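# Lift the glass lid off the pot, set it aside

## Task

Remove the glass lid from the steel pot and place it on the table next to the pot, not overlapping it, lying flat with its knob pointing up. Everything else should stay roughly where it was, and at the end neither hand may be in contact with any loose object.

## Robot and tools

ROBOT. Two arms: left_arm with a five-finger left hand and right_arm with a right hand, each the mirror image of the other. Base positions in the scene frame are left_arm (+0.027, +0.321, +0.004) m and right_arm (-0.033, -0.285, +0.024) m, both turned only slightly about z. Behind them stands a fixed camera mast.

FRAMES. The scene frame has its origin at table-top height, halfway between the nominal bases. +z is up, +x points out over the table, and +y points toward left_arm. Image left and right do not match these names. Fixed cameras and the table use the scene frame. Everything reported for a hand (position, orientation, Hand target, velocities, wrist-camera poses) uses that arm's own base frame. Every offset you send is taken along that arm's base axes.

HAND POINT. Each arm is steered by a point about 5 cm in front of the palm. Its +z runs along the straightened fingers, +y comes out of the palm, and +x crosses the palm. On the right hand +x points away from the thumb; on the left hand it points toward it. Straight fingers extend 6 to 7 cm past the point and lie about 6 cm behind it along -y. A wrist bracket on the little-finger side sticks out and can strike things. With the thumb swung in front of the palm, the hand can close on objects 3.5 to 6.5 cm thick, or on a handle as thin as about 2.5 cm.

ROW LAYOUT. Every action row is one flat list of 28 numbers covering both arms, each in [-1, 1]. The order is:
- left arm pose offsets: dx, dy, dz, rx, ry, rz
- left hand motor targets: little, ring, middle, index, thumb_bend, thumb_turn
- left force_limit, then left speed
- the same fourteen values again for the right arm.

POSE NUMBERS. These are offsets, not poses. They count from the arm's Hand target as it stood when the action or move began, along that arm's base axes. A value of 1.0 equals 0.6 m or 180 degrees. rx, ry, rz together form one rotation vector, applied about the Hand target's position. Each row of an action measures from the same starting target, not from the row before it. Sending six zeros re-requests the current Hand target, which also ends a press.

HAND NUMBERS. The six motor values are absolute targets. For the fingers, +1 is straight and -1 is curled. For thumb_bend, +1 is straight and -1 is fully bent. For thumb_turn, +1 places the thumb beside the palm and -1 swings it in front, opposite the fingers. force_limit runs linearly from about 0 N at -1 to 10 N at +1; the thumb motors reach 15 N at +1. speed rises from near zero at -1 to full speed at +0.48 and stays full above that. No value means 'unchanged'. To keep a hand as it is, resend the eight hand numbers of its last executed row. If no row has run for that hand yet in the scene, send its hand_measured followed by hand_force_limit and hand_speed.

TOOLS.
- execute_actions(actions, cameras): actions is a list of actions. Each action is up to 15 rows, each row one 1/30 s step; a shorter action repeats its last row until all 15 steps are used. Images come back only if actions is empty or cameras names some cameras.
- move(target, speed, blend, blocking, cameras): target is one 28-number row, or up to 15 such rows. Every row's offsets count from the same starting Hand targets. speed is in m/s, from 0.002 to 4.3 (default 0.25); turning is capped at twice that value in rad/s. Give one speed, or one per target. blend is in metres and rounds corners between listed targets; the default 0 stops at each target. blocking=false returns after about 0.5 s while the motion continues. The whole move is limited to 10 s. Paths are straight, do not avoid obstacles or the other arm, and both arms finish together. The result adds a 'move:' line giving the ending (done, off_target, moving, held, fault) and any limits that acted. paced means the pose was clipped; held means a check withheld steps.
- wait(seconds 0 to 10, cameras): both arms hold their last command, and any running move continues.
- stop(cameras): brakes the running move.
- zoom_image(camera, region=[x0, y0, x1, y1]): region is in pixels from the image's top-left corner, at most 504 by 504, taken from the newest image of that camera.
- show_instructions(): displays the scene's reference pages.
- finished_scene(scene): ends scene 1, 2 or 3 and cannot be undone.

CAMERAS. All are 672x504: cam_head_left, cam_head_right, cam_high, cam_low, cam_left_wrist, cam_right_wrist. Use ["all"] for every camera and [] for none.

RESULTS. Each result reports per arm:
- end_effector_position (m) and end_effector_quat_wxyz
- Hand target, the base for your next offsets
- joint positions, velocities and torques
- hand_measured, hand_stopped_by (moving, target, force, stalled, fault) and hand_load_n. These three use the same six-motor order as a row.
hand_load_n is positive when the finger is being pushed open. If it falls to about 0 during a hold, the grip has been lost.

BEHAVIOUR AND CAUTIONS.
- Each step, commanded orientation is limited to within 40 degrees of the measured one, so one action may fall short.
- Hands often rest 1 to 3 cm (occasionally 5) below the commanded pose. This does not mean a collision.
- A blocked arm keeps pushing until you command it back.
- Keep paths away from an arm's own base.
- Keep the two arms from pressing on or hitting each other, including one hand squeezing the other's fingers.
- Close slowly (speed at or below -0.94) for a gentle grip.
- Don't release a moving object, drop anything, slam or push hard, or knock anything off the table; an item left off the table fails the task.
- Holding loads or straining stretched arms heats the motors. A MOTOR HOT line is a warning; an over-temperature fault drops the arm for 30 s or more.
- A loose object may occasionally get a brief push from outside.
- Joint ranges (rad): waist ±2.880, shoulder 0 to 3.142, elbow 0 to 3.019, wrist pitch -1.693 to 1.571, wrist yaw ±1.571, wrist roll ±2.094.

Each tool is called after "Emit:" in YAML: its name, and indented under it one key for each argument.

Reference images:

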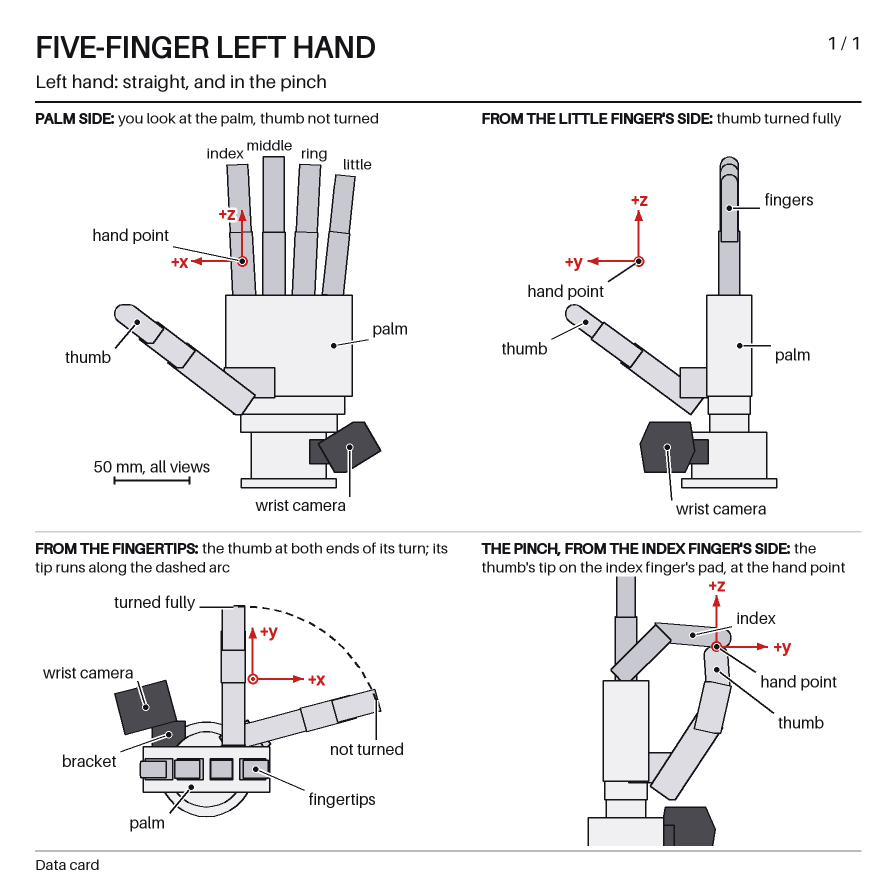

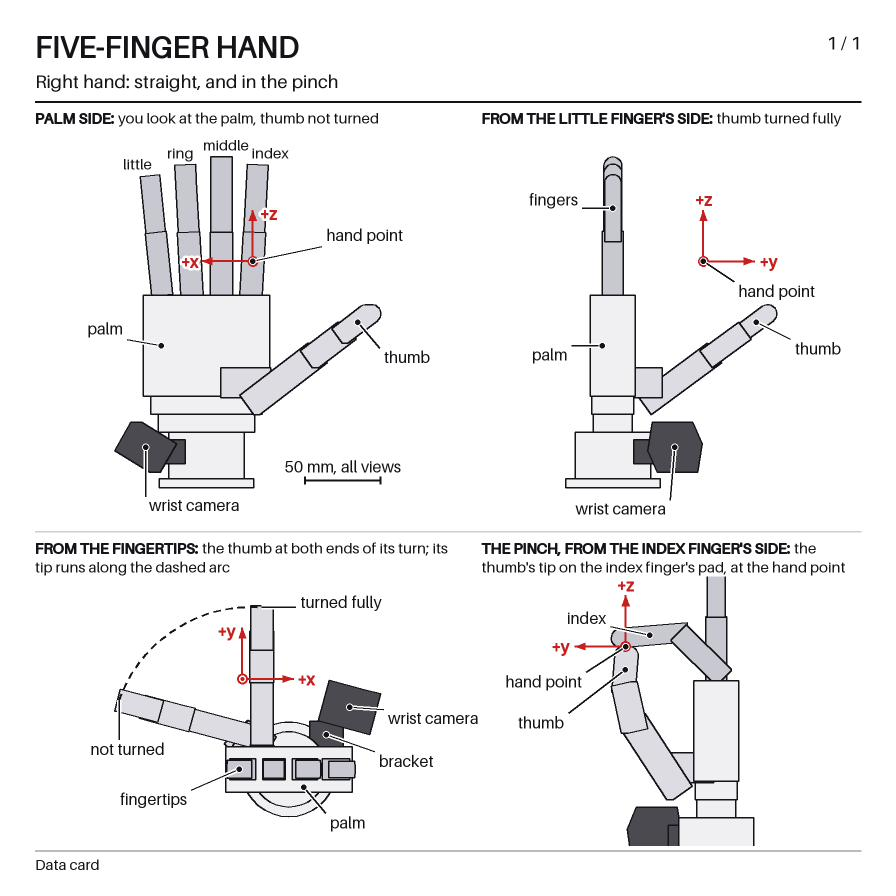

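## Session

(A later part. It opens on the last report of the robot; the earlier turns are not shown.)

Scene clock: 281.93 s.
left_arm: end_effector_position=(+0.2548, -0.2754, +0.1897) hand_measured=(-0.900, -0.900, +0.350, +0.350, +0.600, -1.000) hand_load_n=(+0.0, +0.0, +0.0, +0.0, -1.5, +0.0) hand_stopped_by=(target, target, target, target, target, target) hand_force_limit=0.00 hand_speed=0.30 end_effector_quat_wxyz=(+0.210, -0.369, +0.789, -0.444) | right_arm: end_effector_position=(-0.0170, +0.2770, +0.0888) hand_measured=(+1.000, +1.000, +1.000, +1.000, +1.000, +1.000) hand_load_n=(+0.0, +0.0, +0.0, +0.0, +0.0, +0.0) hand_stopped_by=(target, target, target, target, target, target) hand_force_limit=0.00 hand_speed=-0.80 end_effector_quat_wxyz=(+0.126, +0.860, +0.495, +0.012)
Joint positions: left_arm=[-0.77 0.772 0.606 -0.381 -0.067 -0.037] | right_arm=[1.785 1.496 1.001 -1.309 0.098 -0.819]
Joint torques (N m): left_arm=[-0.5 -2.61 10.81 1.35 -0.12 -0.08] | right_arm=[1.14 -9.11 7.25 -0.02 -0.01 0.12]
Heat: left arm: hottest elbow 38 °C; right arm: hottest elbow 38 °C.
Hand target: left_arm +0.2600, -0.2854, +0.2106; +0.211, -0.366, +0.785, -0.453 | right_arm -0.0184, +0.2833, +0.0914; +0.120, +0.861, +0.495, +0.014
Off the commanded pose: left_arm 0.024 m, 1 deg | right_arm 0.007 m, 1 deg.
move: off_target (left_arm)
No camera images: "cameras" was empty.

Emit:
move:
  target: [0.012, -0.012, 0.012, 0, 0, 0, -0.9, -0.9, 0.35, 0.35, 0.6, -1, 0, 0.3, 0,0,0,0,0,0, 1,1,1,1,1,1,0,-0.8]
  cameras: ["cam_head_left","cam_high","cam_low","cam_left_wrist"]
  speed: 0.05

Emit:
zoom_image:
  camera: "cam_head_left"
  region: [280, 280, 400, 370]

Emit:
zoom_image:
  camera: "cam_high"
  region: [180, 170, 300, 270]

Emit:
zoom_image:
  camera: "cam_low"
  region: [210, 220, 290, 300]

Scene clock: 288.87 s.
left_arm: end_effector_position=(+0.2588, -0.2797, +0.1903) hand_measured=(-0.900, -0.900, +0.350, +0.350, +0.600, -1.000) hand_load_n=(+0.0, +0.0, +0.0, +0.0, +0.5, +0.0) hand_stopped_by=(target, target, target, target, target, target) hand_force_limit=0.00 hand_speed=0.30 end_effector_quat_wxyz=(+0.207, -0.370, +0.793, -0.437) | right_arm: end_effector_position=(-0.0170, +0.2770, +0.0888) hand_measured=(+1.000, +1.000, +1.000, +1.000, +1.000, +1.000) hand_load_n=(+0.0, +0.5, +0.0, +0.0, +0.0, +0.0) hand_stopped_by=(target, target, target, target, target, target) hand_force_limit=0.00 hand_speed=-0.80 end_effector_quat_wxyz=(+0.126, +0.860, +0.495, +0.012)
Joint positions: left_arm=[-0.77 0.801 0.629 -0.39 -0.067 -0.037] | right_arm=[1.785 1.496 1.001 -1.309 0.098 -0.819]
Joint torques (N m): left_arm=[-0.21 -2.9 11.44 1.5 -0.12 -0.07] | right_arm=[1.14 -9.11 7.25 -0.02 -0.01 0.12]
Heat: left arm: hottest elbow 40 °C; right arm: hottest elbow 38 °C.
Hand target: left_arm +0.2671, -0.2927, +0.2177; +0.211, -0.366, +0.785, -0.453 | right_arm -0.0184, +0.2833, +0.0914; +0.120, +0.861, +0.495, +0.014
Off the commanded pose: left_arm 0.032 m, 2 deg | right_arm 0.007 m, 1 deg.
move: off_target (left_arm)
Images, in order (width x height): cam_head_left 672x504, cam_high 672x504, cam_low 672x504, cam_left_wrist 672x504.

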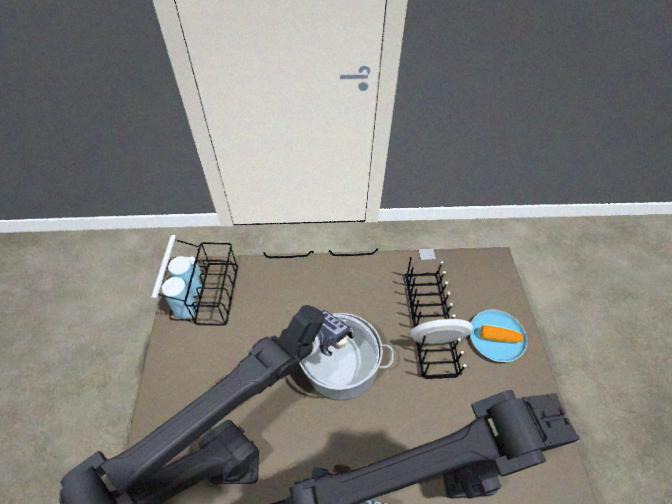

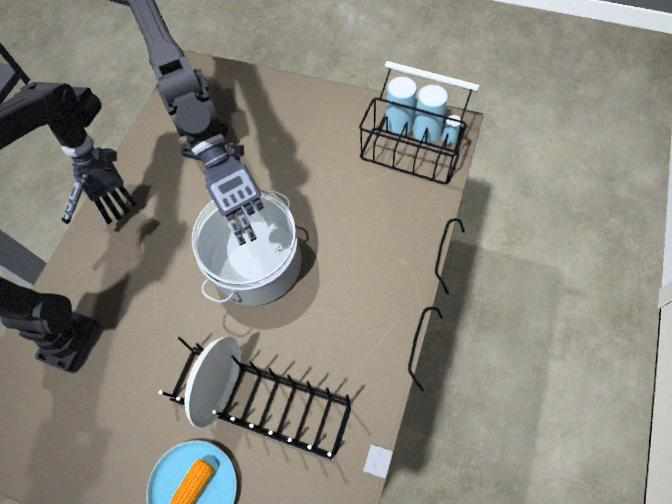

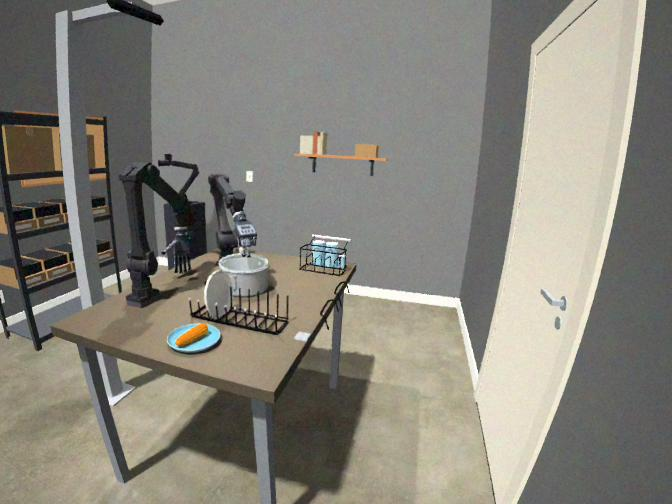

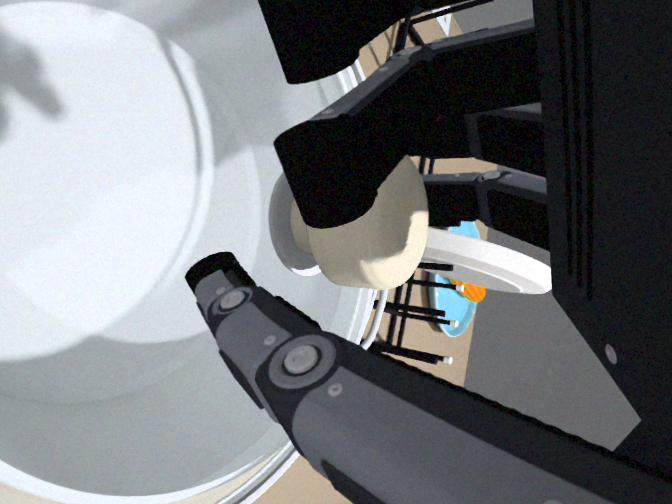

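Scaled by 4.200 from the camera's 672x504 image, which has a finer 960x720 frame.

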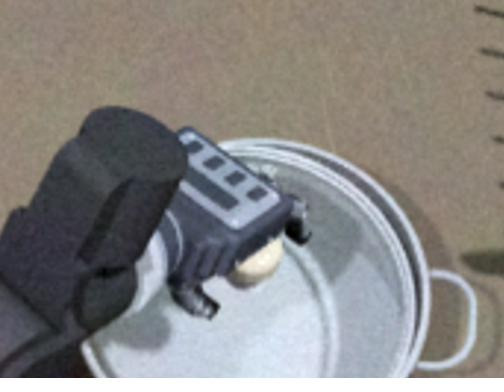

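Scaled by 4.200 from the camera's 672x504 image, which has a finer 960x720 frame.

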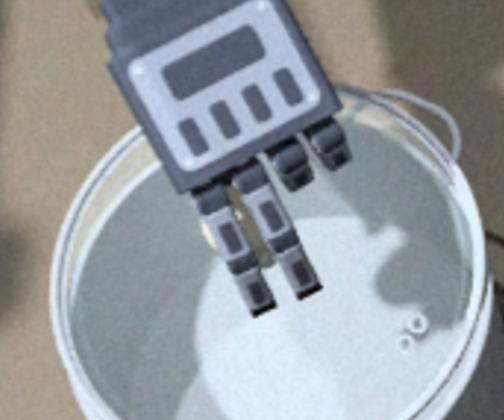

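Scaled by 6.300 from the camera's 672x504 image, which has a finer 960x720 frame.

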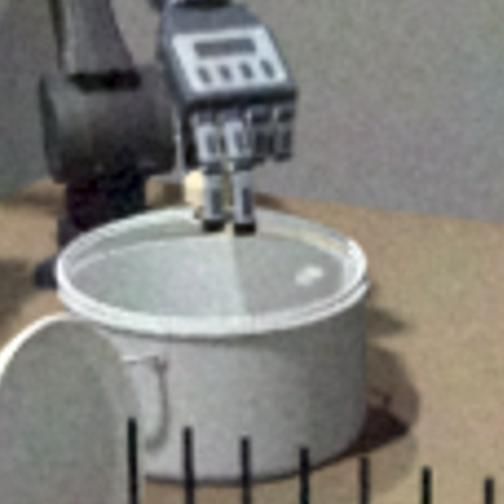

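Emit:
move:
  target:
    - [-0.002, -0.003, 0.002, 0, 0, 0, -0.9, -0.9, -0.3, -0.3, 0.0, -1, -0.6, -0.85, 0,0,0,0,0,0, 1,1,1,1,1,1,0,-0.8]
    - [-0.002, -0.003, 0.002, 0, 0, 0, -0.9, -0.9, -0.35, -0.35, -0.05, -1, 0.6, -0.85, 0,0,0,0,0,0, 1,1,1,1,1,1,0,-0.8]
  cameras: ["cam_head_left","cam_high","cam_low","cam_left_wrist"]
  speed: 0.05

Emit:
zoom_image:
  camera: "cam_high"
  region: [180, 170, 300, 270]

Scene clock: 303.33 s.
left_arm: end_effector_position=(+0.2596, -0.2823, +0.1931) hand_measured=(-0.900, -0.900, +0.146, +0.132, +0.330, -1.000) hand_load_n=(+0.0, +0.0, +7.0, +9.0, +12.0, +0.0) hand_stopped_by=(target, target, force, force, force, target) hand_force_limit=0.60 hand_speed=-0.85 end_effector_quat_wxyz=(+0.209, -0.370, +0.793, -0.438) | right_arm: end_effector_position=(-0.0170, +0.2770, +0.0888) hand_measured=(+1.000, +1.000, +1.000, +1.000, +1.000, +1.000) hand_load_n=(+0.0, +0.0, +0.0, +0.0, +0.0, +0.0) hand_stopped_by=(target, target, target, target, target, target) hand_force_limit=0.00 hand_speed=-0.80 end_effector_quat_wxyz=(+0.126, +0.860, +0.495, +0.012)
Joint positions: left_arm=[-0.778 0.807 0.637 -0.39 -0.075 -0.038] | right_arm=[1.785 1.496 1.001 -1.309 0.098 -0.819]
Joint torques (N m): left_arm=[-0.32 -3.37 11.11 1.46 -0.09 -0.11] | right_arm=[1.14 -9.11 7.25 -0.02 -0.01 0.12]
Heat: left arm: hottest elbow 43 °C; right arm: hottest elbow 39 °C.
Hand target: left_arm +0.2660, -0.2943, +0.2190; +0.211, -0.366, +0.785, -0.453 | right_arm -0.0184, +0.2833, +0.0914; +0.120, +0.861, +0.495, +0.014
Off the commanded pose: left_arm 0.029 m, 2 deg | right_arm 0.007 m, 1 deg.
move: off_target (left_arm); target 2's new numbers were sent with left_arm's hand 0.029 m and 2 deg from that target
Images, in order (width x height): cam_head_left 672x504, cam_high 672x504, cam_low 672x504, cam_left_wrist 672x504.

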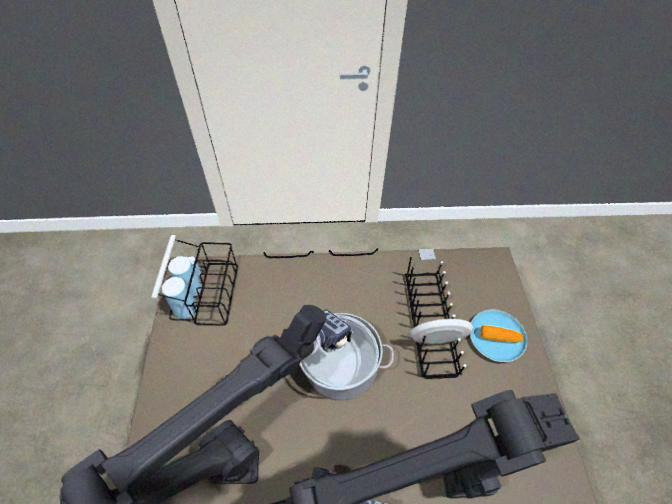

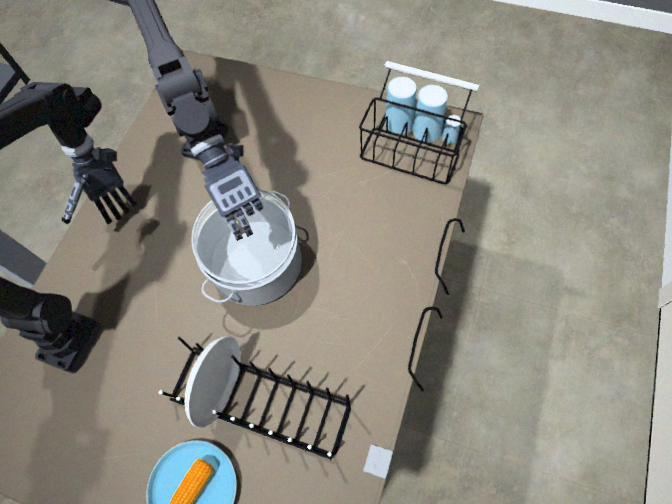

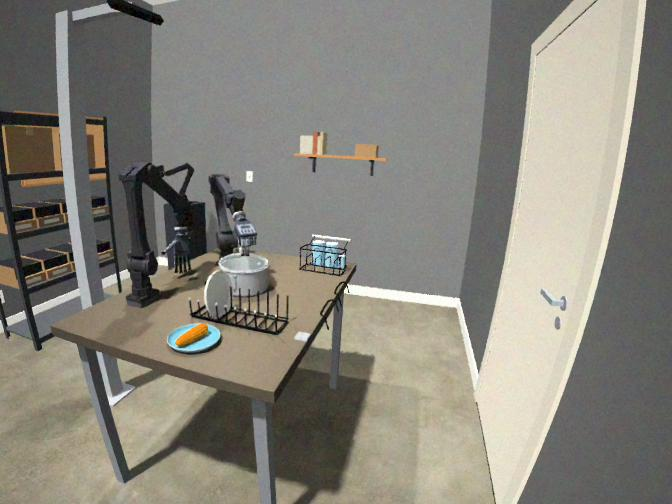

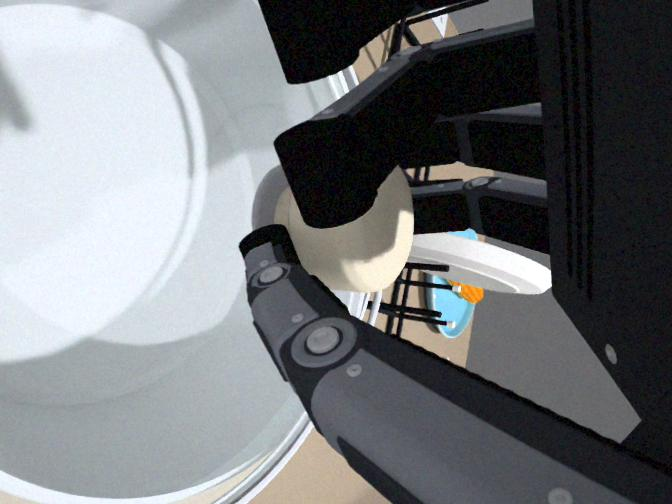

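Scaled by 4.200 from the camera's 672x504 image, which has a finer 960x720 frame.

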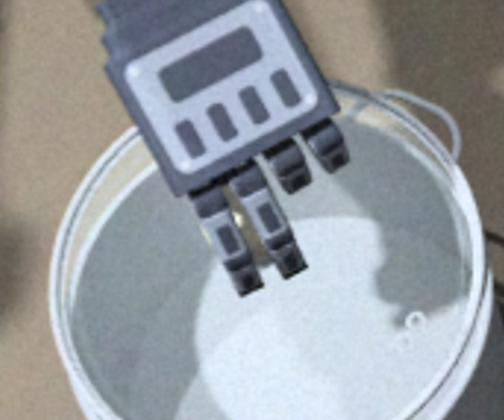

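Emit:
move:
  target: [-0.004, 0.008, 0.06, 0, 0, 0, -0.9, -0.9, -0.35, -0.35, -0.05, -1, 0.6, -0.85, 0,0,0,0,0,0, 1,1,1,1,1,1,0,-0.8]
  cameras: ["cam_head_left","cam_high","cam_low","cam_left_wrist"]
  speed: 0.06

Emit:
zoom_image:
  camera: "cam_low"
  region: [190, 200, 310, 300]

Scene clock: 308.37 s.
left_arm: end_effector_position=(+0.2498, -0.2740, +0.1959) hand_measured=(-0.900, -0.900, +0.146, +0.132, +0.330, -1.000) hand_load_n=(+0.0, +0.0, +5.5, +8.0, +12.0, +0.0) hand_stopped_by=(target, target, force, force, force, target) hand_force_limit=0.60 hand_speed=-0.85 end_effector_quat_wxyz=(+0.195, -0.376, +0.809, -0.407) | right_arm: end_effector_position=(-0.0170, +0.2770, +0.0888) hand_measured=(+1.000, +1.000, +1.000, +1.000, +1.000, +1.000) hand_load_n=(+0.0, +0.0, +0.0, +0.0, +0.0, +0.0) hand_stopped_by=(target, target, target, target, target, target) hand_force_limit=0.00 hand_speed=-0.80 end_effector_quat_wxyz=(+0.126, +0.860, +0.495, +0.012)
Joint positions: left_arm=[-0.779 0.806 0.683 -0.512 -0.072 -0.04] | right_arm=[1.785 1.496 1.001 -1.309 0.098 -0.819]
Joint torques (N m): left_arm=[0.15 -5.89 13.5 1.85 0.07 -0.05] | right_arm=[1.2 -9.11 7.25 -0.02 -0.01 0.11]
Heat: left arm: hottest elbow 43 °C; right arm: hottest elbow 39 °C.
Hand target: left_arm +0.2636, -0.2896, +0.2551; +0.211, -0.366, +0.785, -0.453 | right_arm -0.0184, +0.2833, +0.0914; +0.120, +0.861, +0.495, +0.014
Off the commanded pose: left_arm 0.063 m, 6 deg | right_arm 0.007 m, 1 deg.
move: off_target (left_arm)
Images, in order (width x height): cam_head_left 672x504, cam_high 672x504, cam_low 672x504, cam_left_wrist 672x504.

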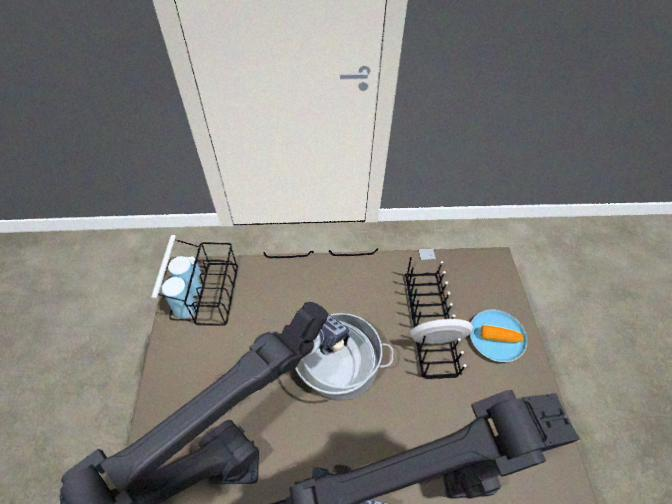

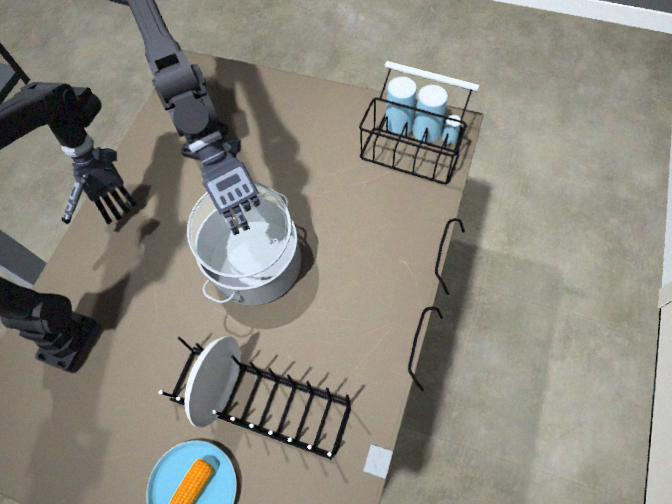

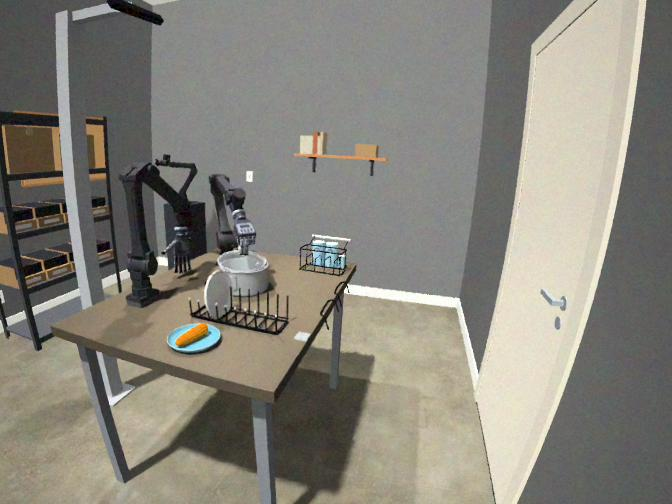

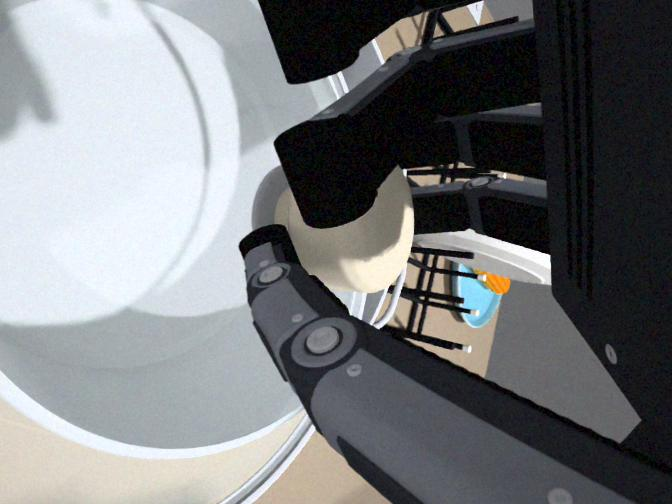

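Scaled by 4.200 from the camera's 672x504 image, which has a finer 960x720 frame.

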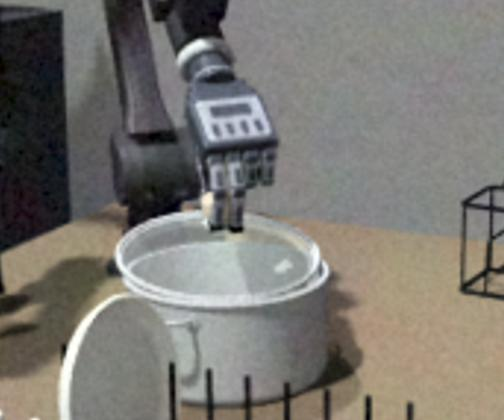

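Emit:
move:
  target: [0.01, -0.01, 0.06, 0, 0, 0, -0.9, -0.9, -0.35, -0.35, -0.05, -1, 0.6, -0.85, 0,0,0,0,0,0, 1,1,1,1,1,1,0,-0.8]
  cameras: ["cam_head_left","cam_low","cam_left_wrist"]
  speed: 0.06

Emit:
zoom_image:
  camera: "cam_low"
  region: [190, 200, 310, 300]

Scene clock: 316.30 s.
left_arm: end_effector_position=(+0.2518, -0.2760, +0.2241) hand_measured=(-0.900, -0.900, +0.146, +0.132, +0.330, -1.000) hand_load_n=(+0.0, +0.0, +5.0, +8.0, +12.5, +1.0) hand_stopped_by=(target, target, force, force, force, target) hand_force_limit=0.60 hand_speed=-0.85 end_effector_quat_wxyz=(+0.192, -0.377, +0.813, -0.399) | right_arm: end_effector_position=(-0.0170, +0.2770, +0.0888) hand_measured=(+1.000, +1.000, +1.000, +1.000, +1.000, +1.000) hand_load_n=(-0.5, +0.0, -0.5, +0.0, +0.0, +0.0) hand_stopped_by=(target, target, target, target, target, target) hand_force_limit=0.00 hand_speed=-0.80 end_effector_quat_wxyz=(+0.126, +0.860, +0.495, +0.012)
Joint positions: left_arm=[-0.779 0.82 0.772 -0.606 -0.072 -0.04] | right_arm=[1.785 1.496 1.001 -1.309 0.098 -0.819]
Joint torques (N m): left_arm=[0.21 -5.54 14.89 2.3 0.05 -0.06] | right_arm=[1.14 -9.11 7.25 -0.02 -0.01 0.12]
Heat: left arm: hottest elbow 44 °C; right arm: hottest elbow 39 °C.
Hand target: left_arm +0.2696, -0.2956, +0.2911; +0.211, -0.366, +0.785, -0.453 | right_arm -0.0184, +0.2833, +0.0914; +0.120, +0.861, +0.495, +0.014
Off the commanded pose: left_arm 0.072 m, 7 deg | right_arm 0.007 m, 1 deg.
move: off_target (left_arm)
Images, in order (width x height): cam_head_left 672x504, cam_low 672x504, cam_left_wrist 672x504.

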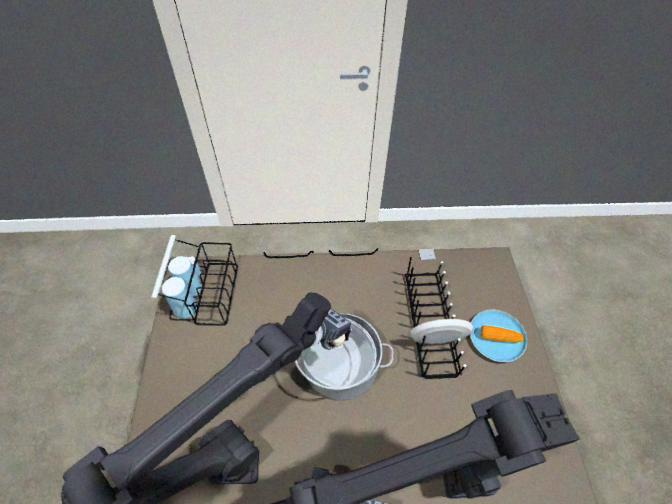

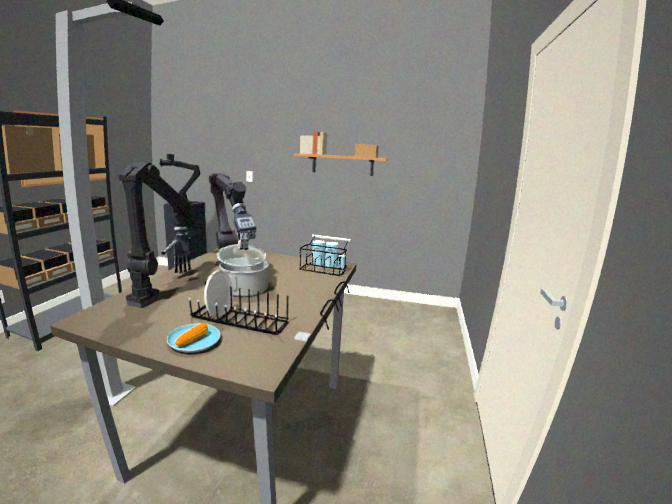

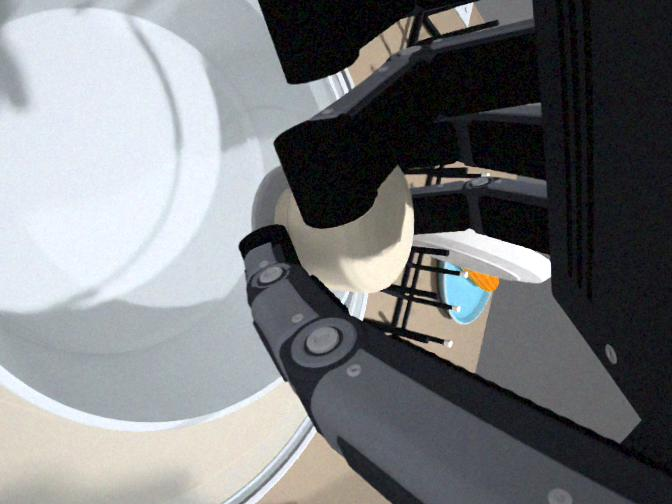

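Scaled by 4.200 from the camera's 672x504 image, which has a finer 960x720 frame.

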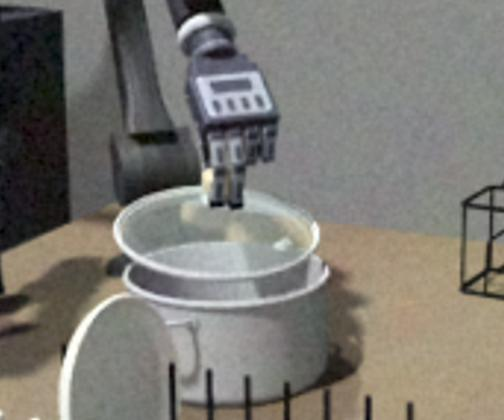

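Emit:
move:
  target:
    - [0.01, 0.0, 0.05, 0, 0, 0, -0.9, -0.9, -0.35, -0.35, -0.05, -1, 0.6, -0.85, 0,0,0,0,0,0, 1,1,1,1,1,1,0,-0.8]
    - [0.342, 0.31, 0.05, 0, 0, 0.194, -0.9, -0.9, -0.35, -0.35, -0.05, -1, 0.6, -0.85, 0,0,0,0,0,0, 1,1,1,1,1,1,0,-0.8]
  cameras: ["cam_head_left","cam_high","cam_low","cam_left_wrist"]
  speed: 0.12
  blend: 0.02

Emit:
zoom_image:
  camera: "cam_low"
  region: [210, 190, 350, 300]

Scene clock: 330.30 s.
left_arm: end_effector_position=(+0.4364, -0.1037, +0.2454) hand_measured=(-0.900, -0.900, +0.146, +0.132, +0.330, -1.000) hand_load_n=(+0.0, +0.0, +4.5, +7.5, +12.5, +0.5) hand_stopped_by=(target, target, force, force, force, target) hand_force_limit=0.60 hand_speed=-0.85 end_effector_quat_wxyz=(+0.294, -0.599, +0.678, -0.309) | right_arm: end_effector_position=(-0.0170, +0.2770, +0.0888) hand_measured=(+1.000, +1.000, +1.000, +1.000, +1.000, +1.000) hand_load_n=(+0.0, +0.0, +0.0, +0.5, +0.0, +0.0) hand_stopped_by=(target, target, target, target, target, target) hand_force_limit=0.00 hand_speed=-0.80 end_effector_quat_wxyz=(+0.126, +0.860, +0.495, +0.012)
Joint positions: left_arm=[-0.197 1.064 0.983 -0.612 -0.086 -0.034] | right_arm=[1.785 1.496 1.001 -1.309 0.098 -0.819]
Joint torques (N m): left_arm=[1.03 -9 14.79 3.52 -0.02 -0.19] | right_arm=[1.14 -9.11 7.25 -0.02 -0.01 0.12]
Heat: left arm: hottest elbow 46 °C; right arm: hottest elbow 39 °C.
Hand target: left_arm +0.4748, -0.1097, +0.3211; +0.337, -0.585, +0.639, -0.369 | right_arm -0.0184, +0.2833, +0.0914; +0.120, +0.861, +0.495, +0.014
Off the commanded pose: left_arm 0.085 m, 10 deg | right_arm 0.007 m, 1 deg.
move: off_target (left_arm); blend cut to 0.0162 m at target 1
Images, in order (width x height): cam_head_left 672x504, cam_high 672x504, cam_low 672x504, cam_left_wrist 672x504.

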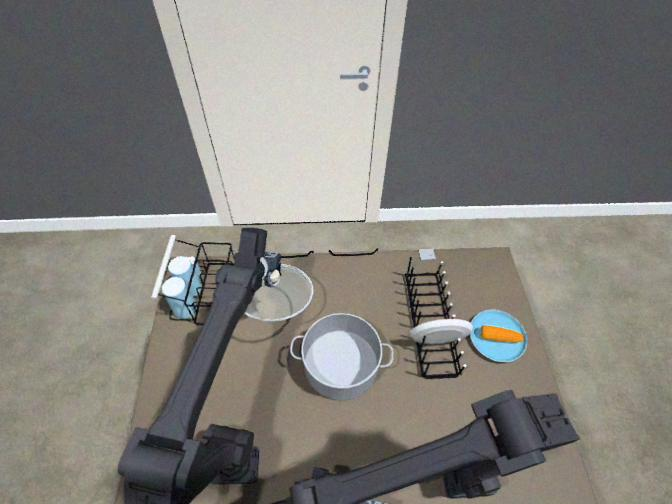

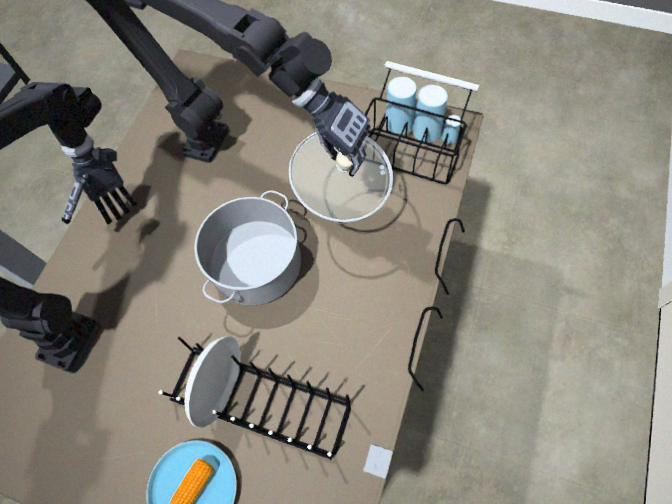

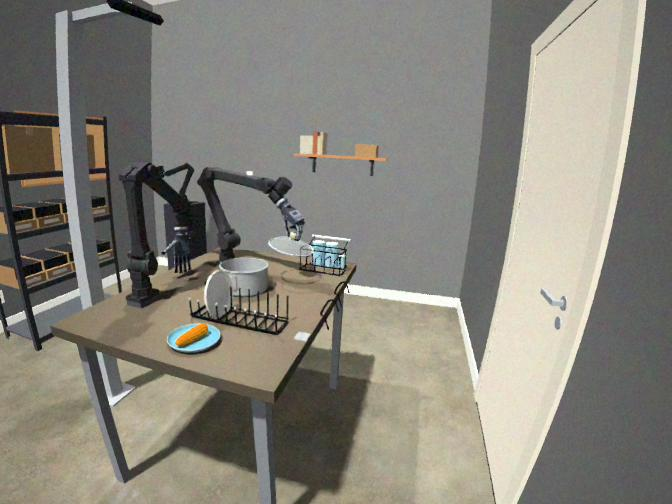

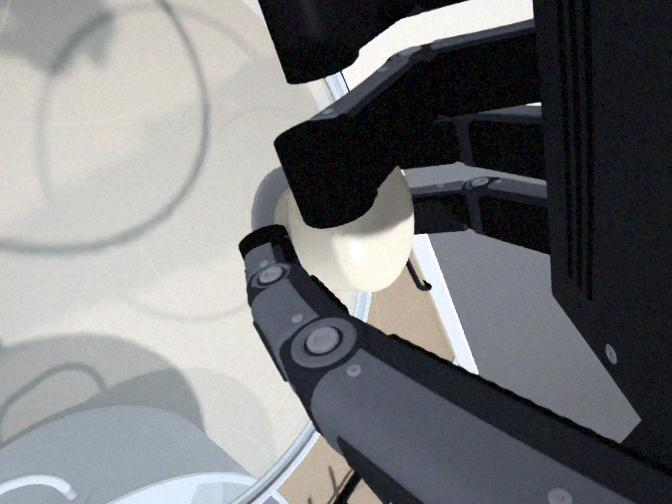

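Scaled by 3.600 from the camera's 672x504 image, which has a finer 960x720 frame.

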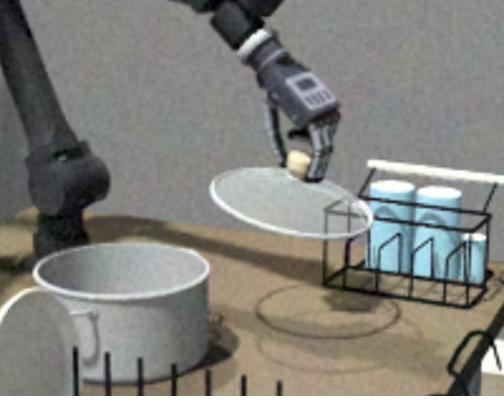

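Emit:
move:
  target: [-0.0167, -0.0167, -0.302, 0, 0, 0, -0.9, -0.9, -0.35, -0.35, -0.05, -1, 0.6, -0.85, 0,0,0,0,0,0, 1,1,1,1,1,1,0,-0.8]
  cameras: ["cam_head_left","cam_high","cam_low","cam_left_wrist"]
  speed: 0.1

Emit:
zoom_image:
  camera: "cam_low"
  region: [210, 190, 350, 300]

Scene clock: 346.50 s.
left_arm: end_effector_position=(+0.4455, -0.1106, +0.1089) hand_measured=(-0.900, -0.900, +0.146, +0.132, +0.330, -1.000) hand_load_n=(+0.0, +0.0, +4.5, +7.5, +12.5, +0.5) hand_stopped_by=(target, target, force, force, force, target) hand_force_limit=0.60 hand_speed=-0.85 end_effector_quat_wxyz=(+0.317, -0.594, +0.661, -0.332) | right_arm: end_effector_position=(-0.0170, +0.2770, +0.0888) hand_measured=(+1.000, +1.000, +1.000, +1.000, +1.000, +1.000) hand_load_n=(+0.0, +0.0, +0.0, +0.0, +0.0, +0.0) hand_stopped_by=(target, target, target, target, target, target) hand_force_limit=0.00 hand_speed=-0.80 end_effector_quat_wxyz=(+0.126, +0.860, +0.495, +0.012)
Joint positions: left_arm=[-0.217 1.187 0.658 -0.092 -0.113 -0.052] | right_arm=[1.785 1.496 1.001 -1.309 0.098 -0.819]
Joint torques (N m): left_arm=[-0.38 -9.7 8.1 3.59 -0.16 -0.22] | right_arm=[1.14 -9.11 7.25 -0.02 -0.01 0.12]
Heat: left arm: hottest elbow 54 °C; right arm: hottest elbow 39 °C.
Hand target: left_arm +0.4648, -0.1198, +0.1399; +0.337, -0.585, +0.639, -0.369 | right_arm -0.0184, +0.2833, +0.0914; +0.120, +0.861, +0.495, +0.014
Off the commanded pose: left_arm 0.038 m, 5 deg | right_arm 0.007 m, 1 deg.
move: off_target (left_arm)
Images, in order (width x height): cam_head_left 672x504, cam_high 672x504, cam_low 672x504, cam_left_wrist 672x504.

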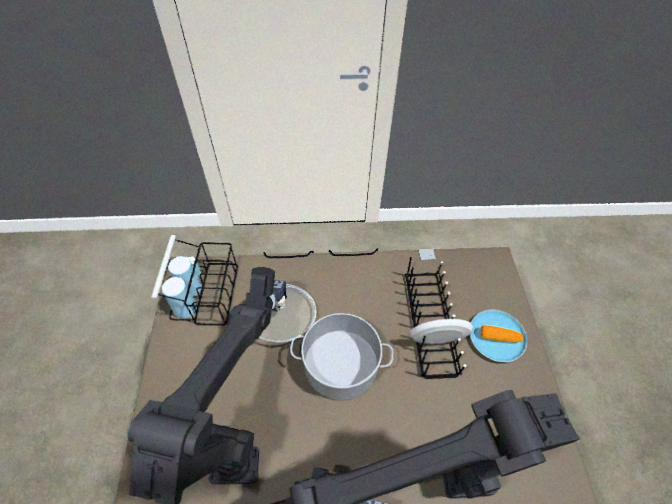

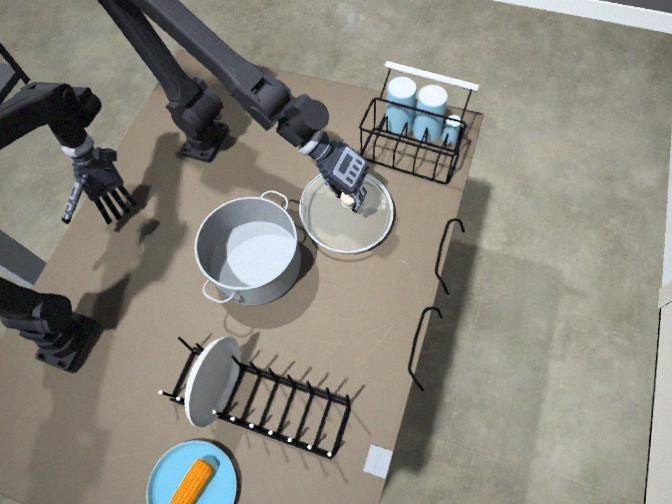

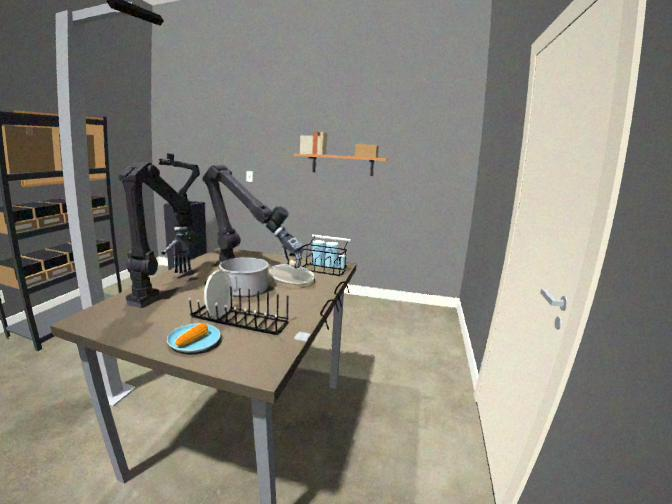

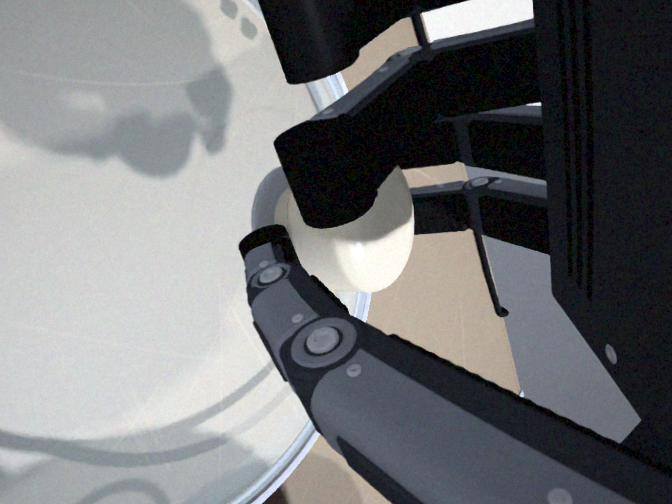

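Scaled by 3.600 from the camera's 672x504 image, which has a finer 960x720 frame.

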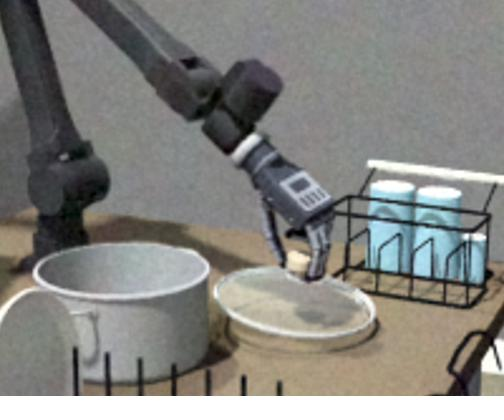

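Emit:
move:
  target: [0.005, 0, -0.083, -0.0018, -0.0194, 0, -0.9, -0.9, -0.35, -0.35, -0.05, -1, 0.6, -0.85, 0,0,0,0,0,0, 1,1,1,1,1,1,0,-0.8]
  cameras: ["cam_head_left","cam_high","cam_low","cam_left_wrist"]
  speed: 0.06

Emit:
zoom_image:
  camera: "cam_low"
  region: [250, 220, 350, 300]

Scene clock: 358.30 s.
left_arm: end_effector_position=(+0.4601, -0.1133, +0.0814) hand_measured=(-0.900, -0.900, +0.146, +0.132, +0.330, -1.000) hand_load_n=(+0.0, +0.0, +6.0, +9.0, +13.0, +0.5) hand_stopped_by=(target, target, force, force, force, target) hand_force_limit=0.60 hand_speed=-0.85 end_effector_quat_wxyz=(+0.349, -0.578, +0.636, -0.373) | right_arm: end_effector_position=(-0.0170, +0.2770, +0.0888) hand_measured=(+1.000, +1.000, +1.000, +1.000, +1.000, +1.000) hand_load_n=(+0.0, +0.0, +0.0, +0.0, +0.0, +0.5) hand_stopped_by=(target, target, target, target, target, target) hand_force_limit=0.00 hand_speed=-0.80 end_effector_quat_wxyz=(+0.126, +0.860, +0.495, +0.012)
Joint positions: left_arm=[-0.219 1.271 0.561 0.206 -0.121 -0.052] | right_arm=[1.785 1.496 1.001 -1.309 0.098 -0.819]
Joint torques (N m): left_arm=[-0.26 -8 6.17 3.19 -0.12 -0.14] | right_arm=[1.14 -9.11 7.25 -0.02 -0.01 0.12]
Heat: left arm: hottest elbow 50 °C; right arm: hottest elbow 39 °C.
Hand target: left_arm +0.4677, -0.1197, +0.0899; +0.355, -0.574, +0.628, -0.388 | right_arm -0.0184, +0.2833, +0.0914; +0.120, +0.861, +0.495, +0.014
Off the commanded pose: left_arm 0.013 m, 2 deg | right_arm 0.007 m, 1 deg.
move: off_target (left_arm)
Images, in order (width x height): cam_head_left 672x504, cam_high 672x504, cam_low 672x504, cam_left_wrist 672x504.

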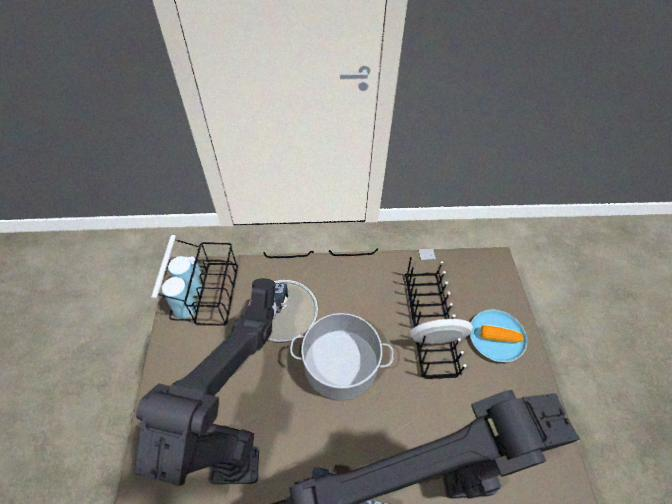

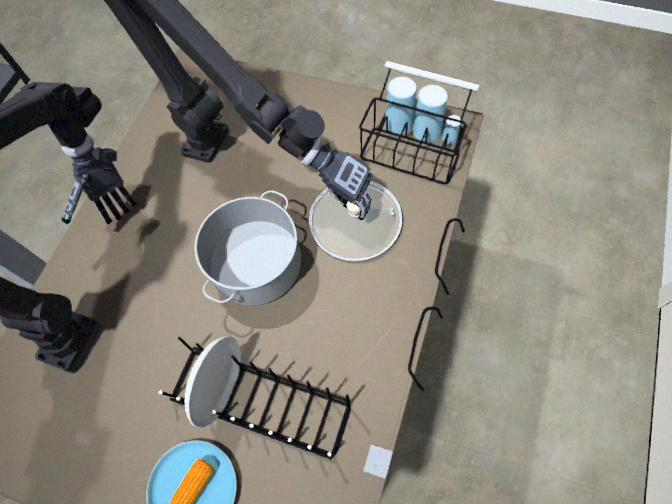

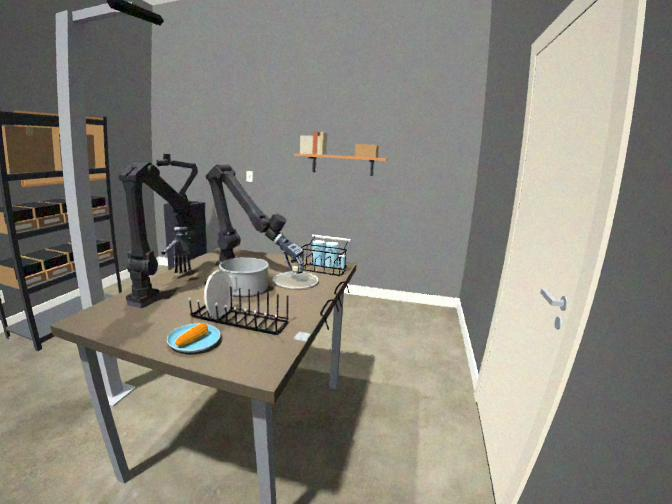

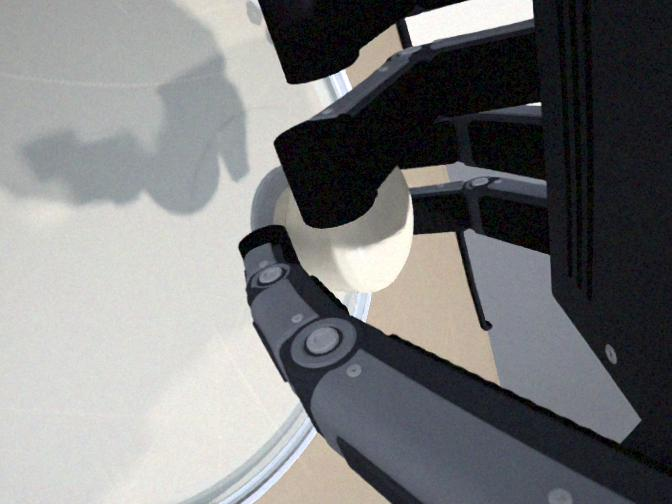

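Scaled by 5.040 from the camera's 672x504 image, which has a finer 960x720 frame.

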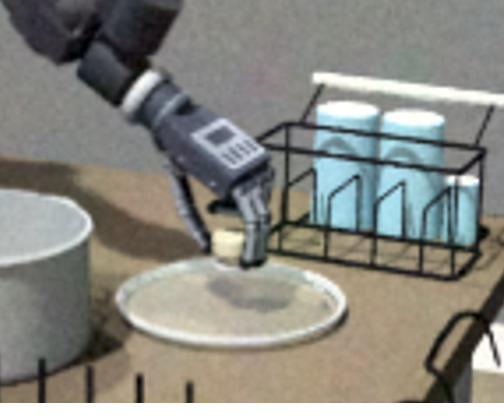

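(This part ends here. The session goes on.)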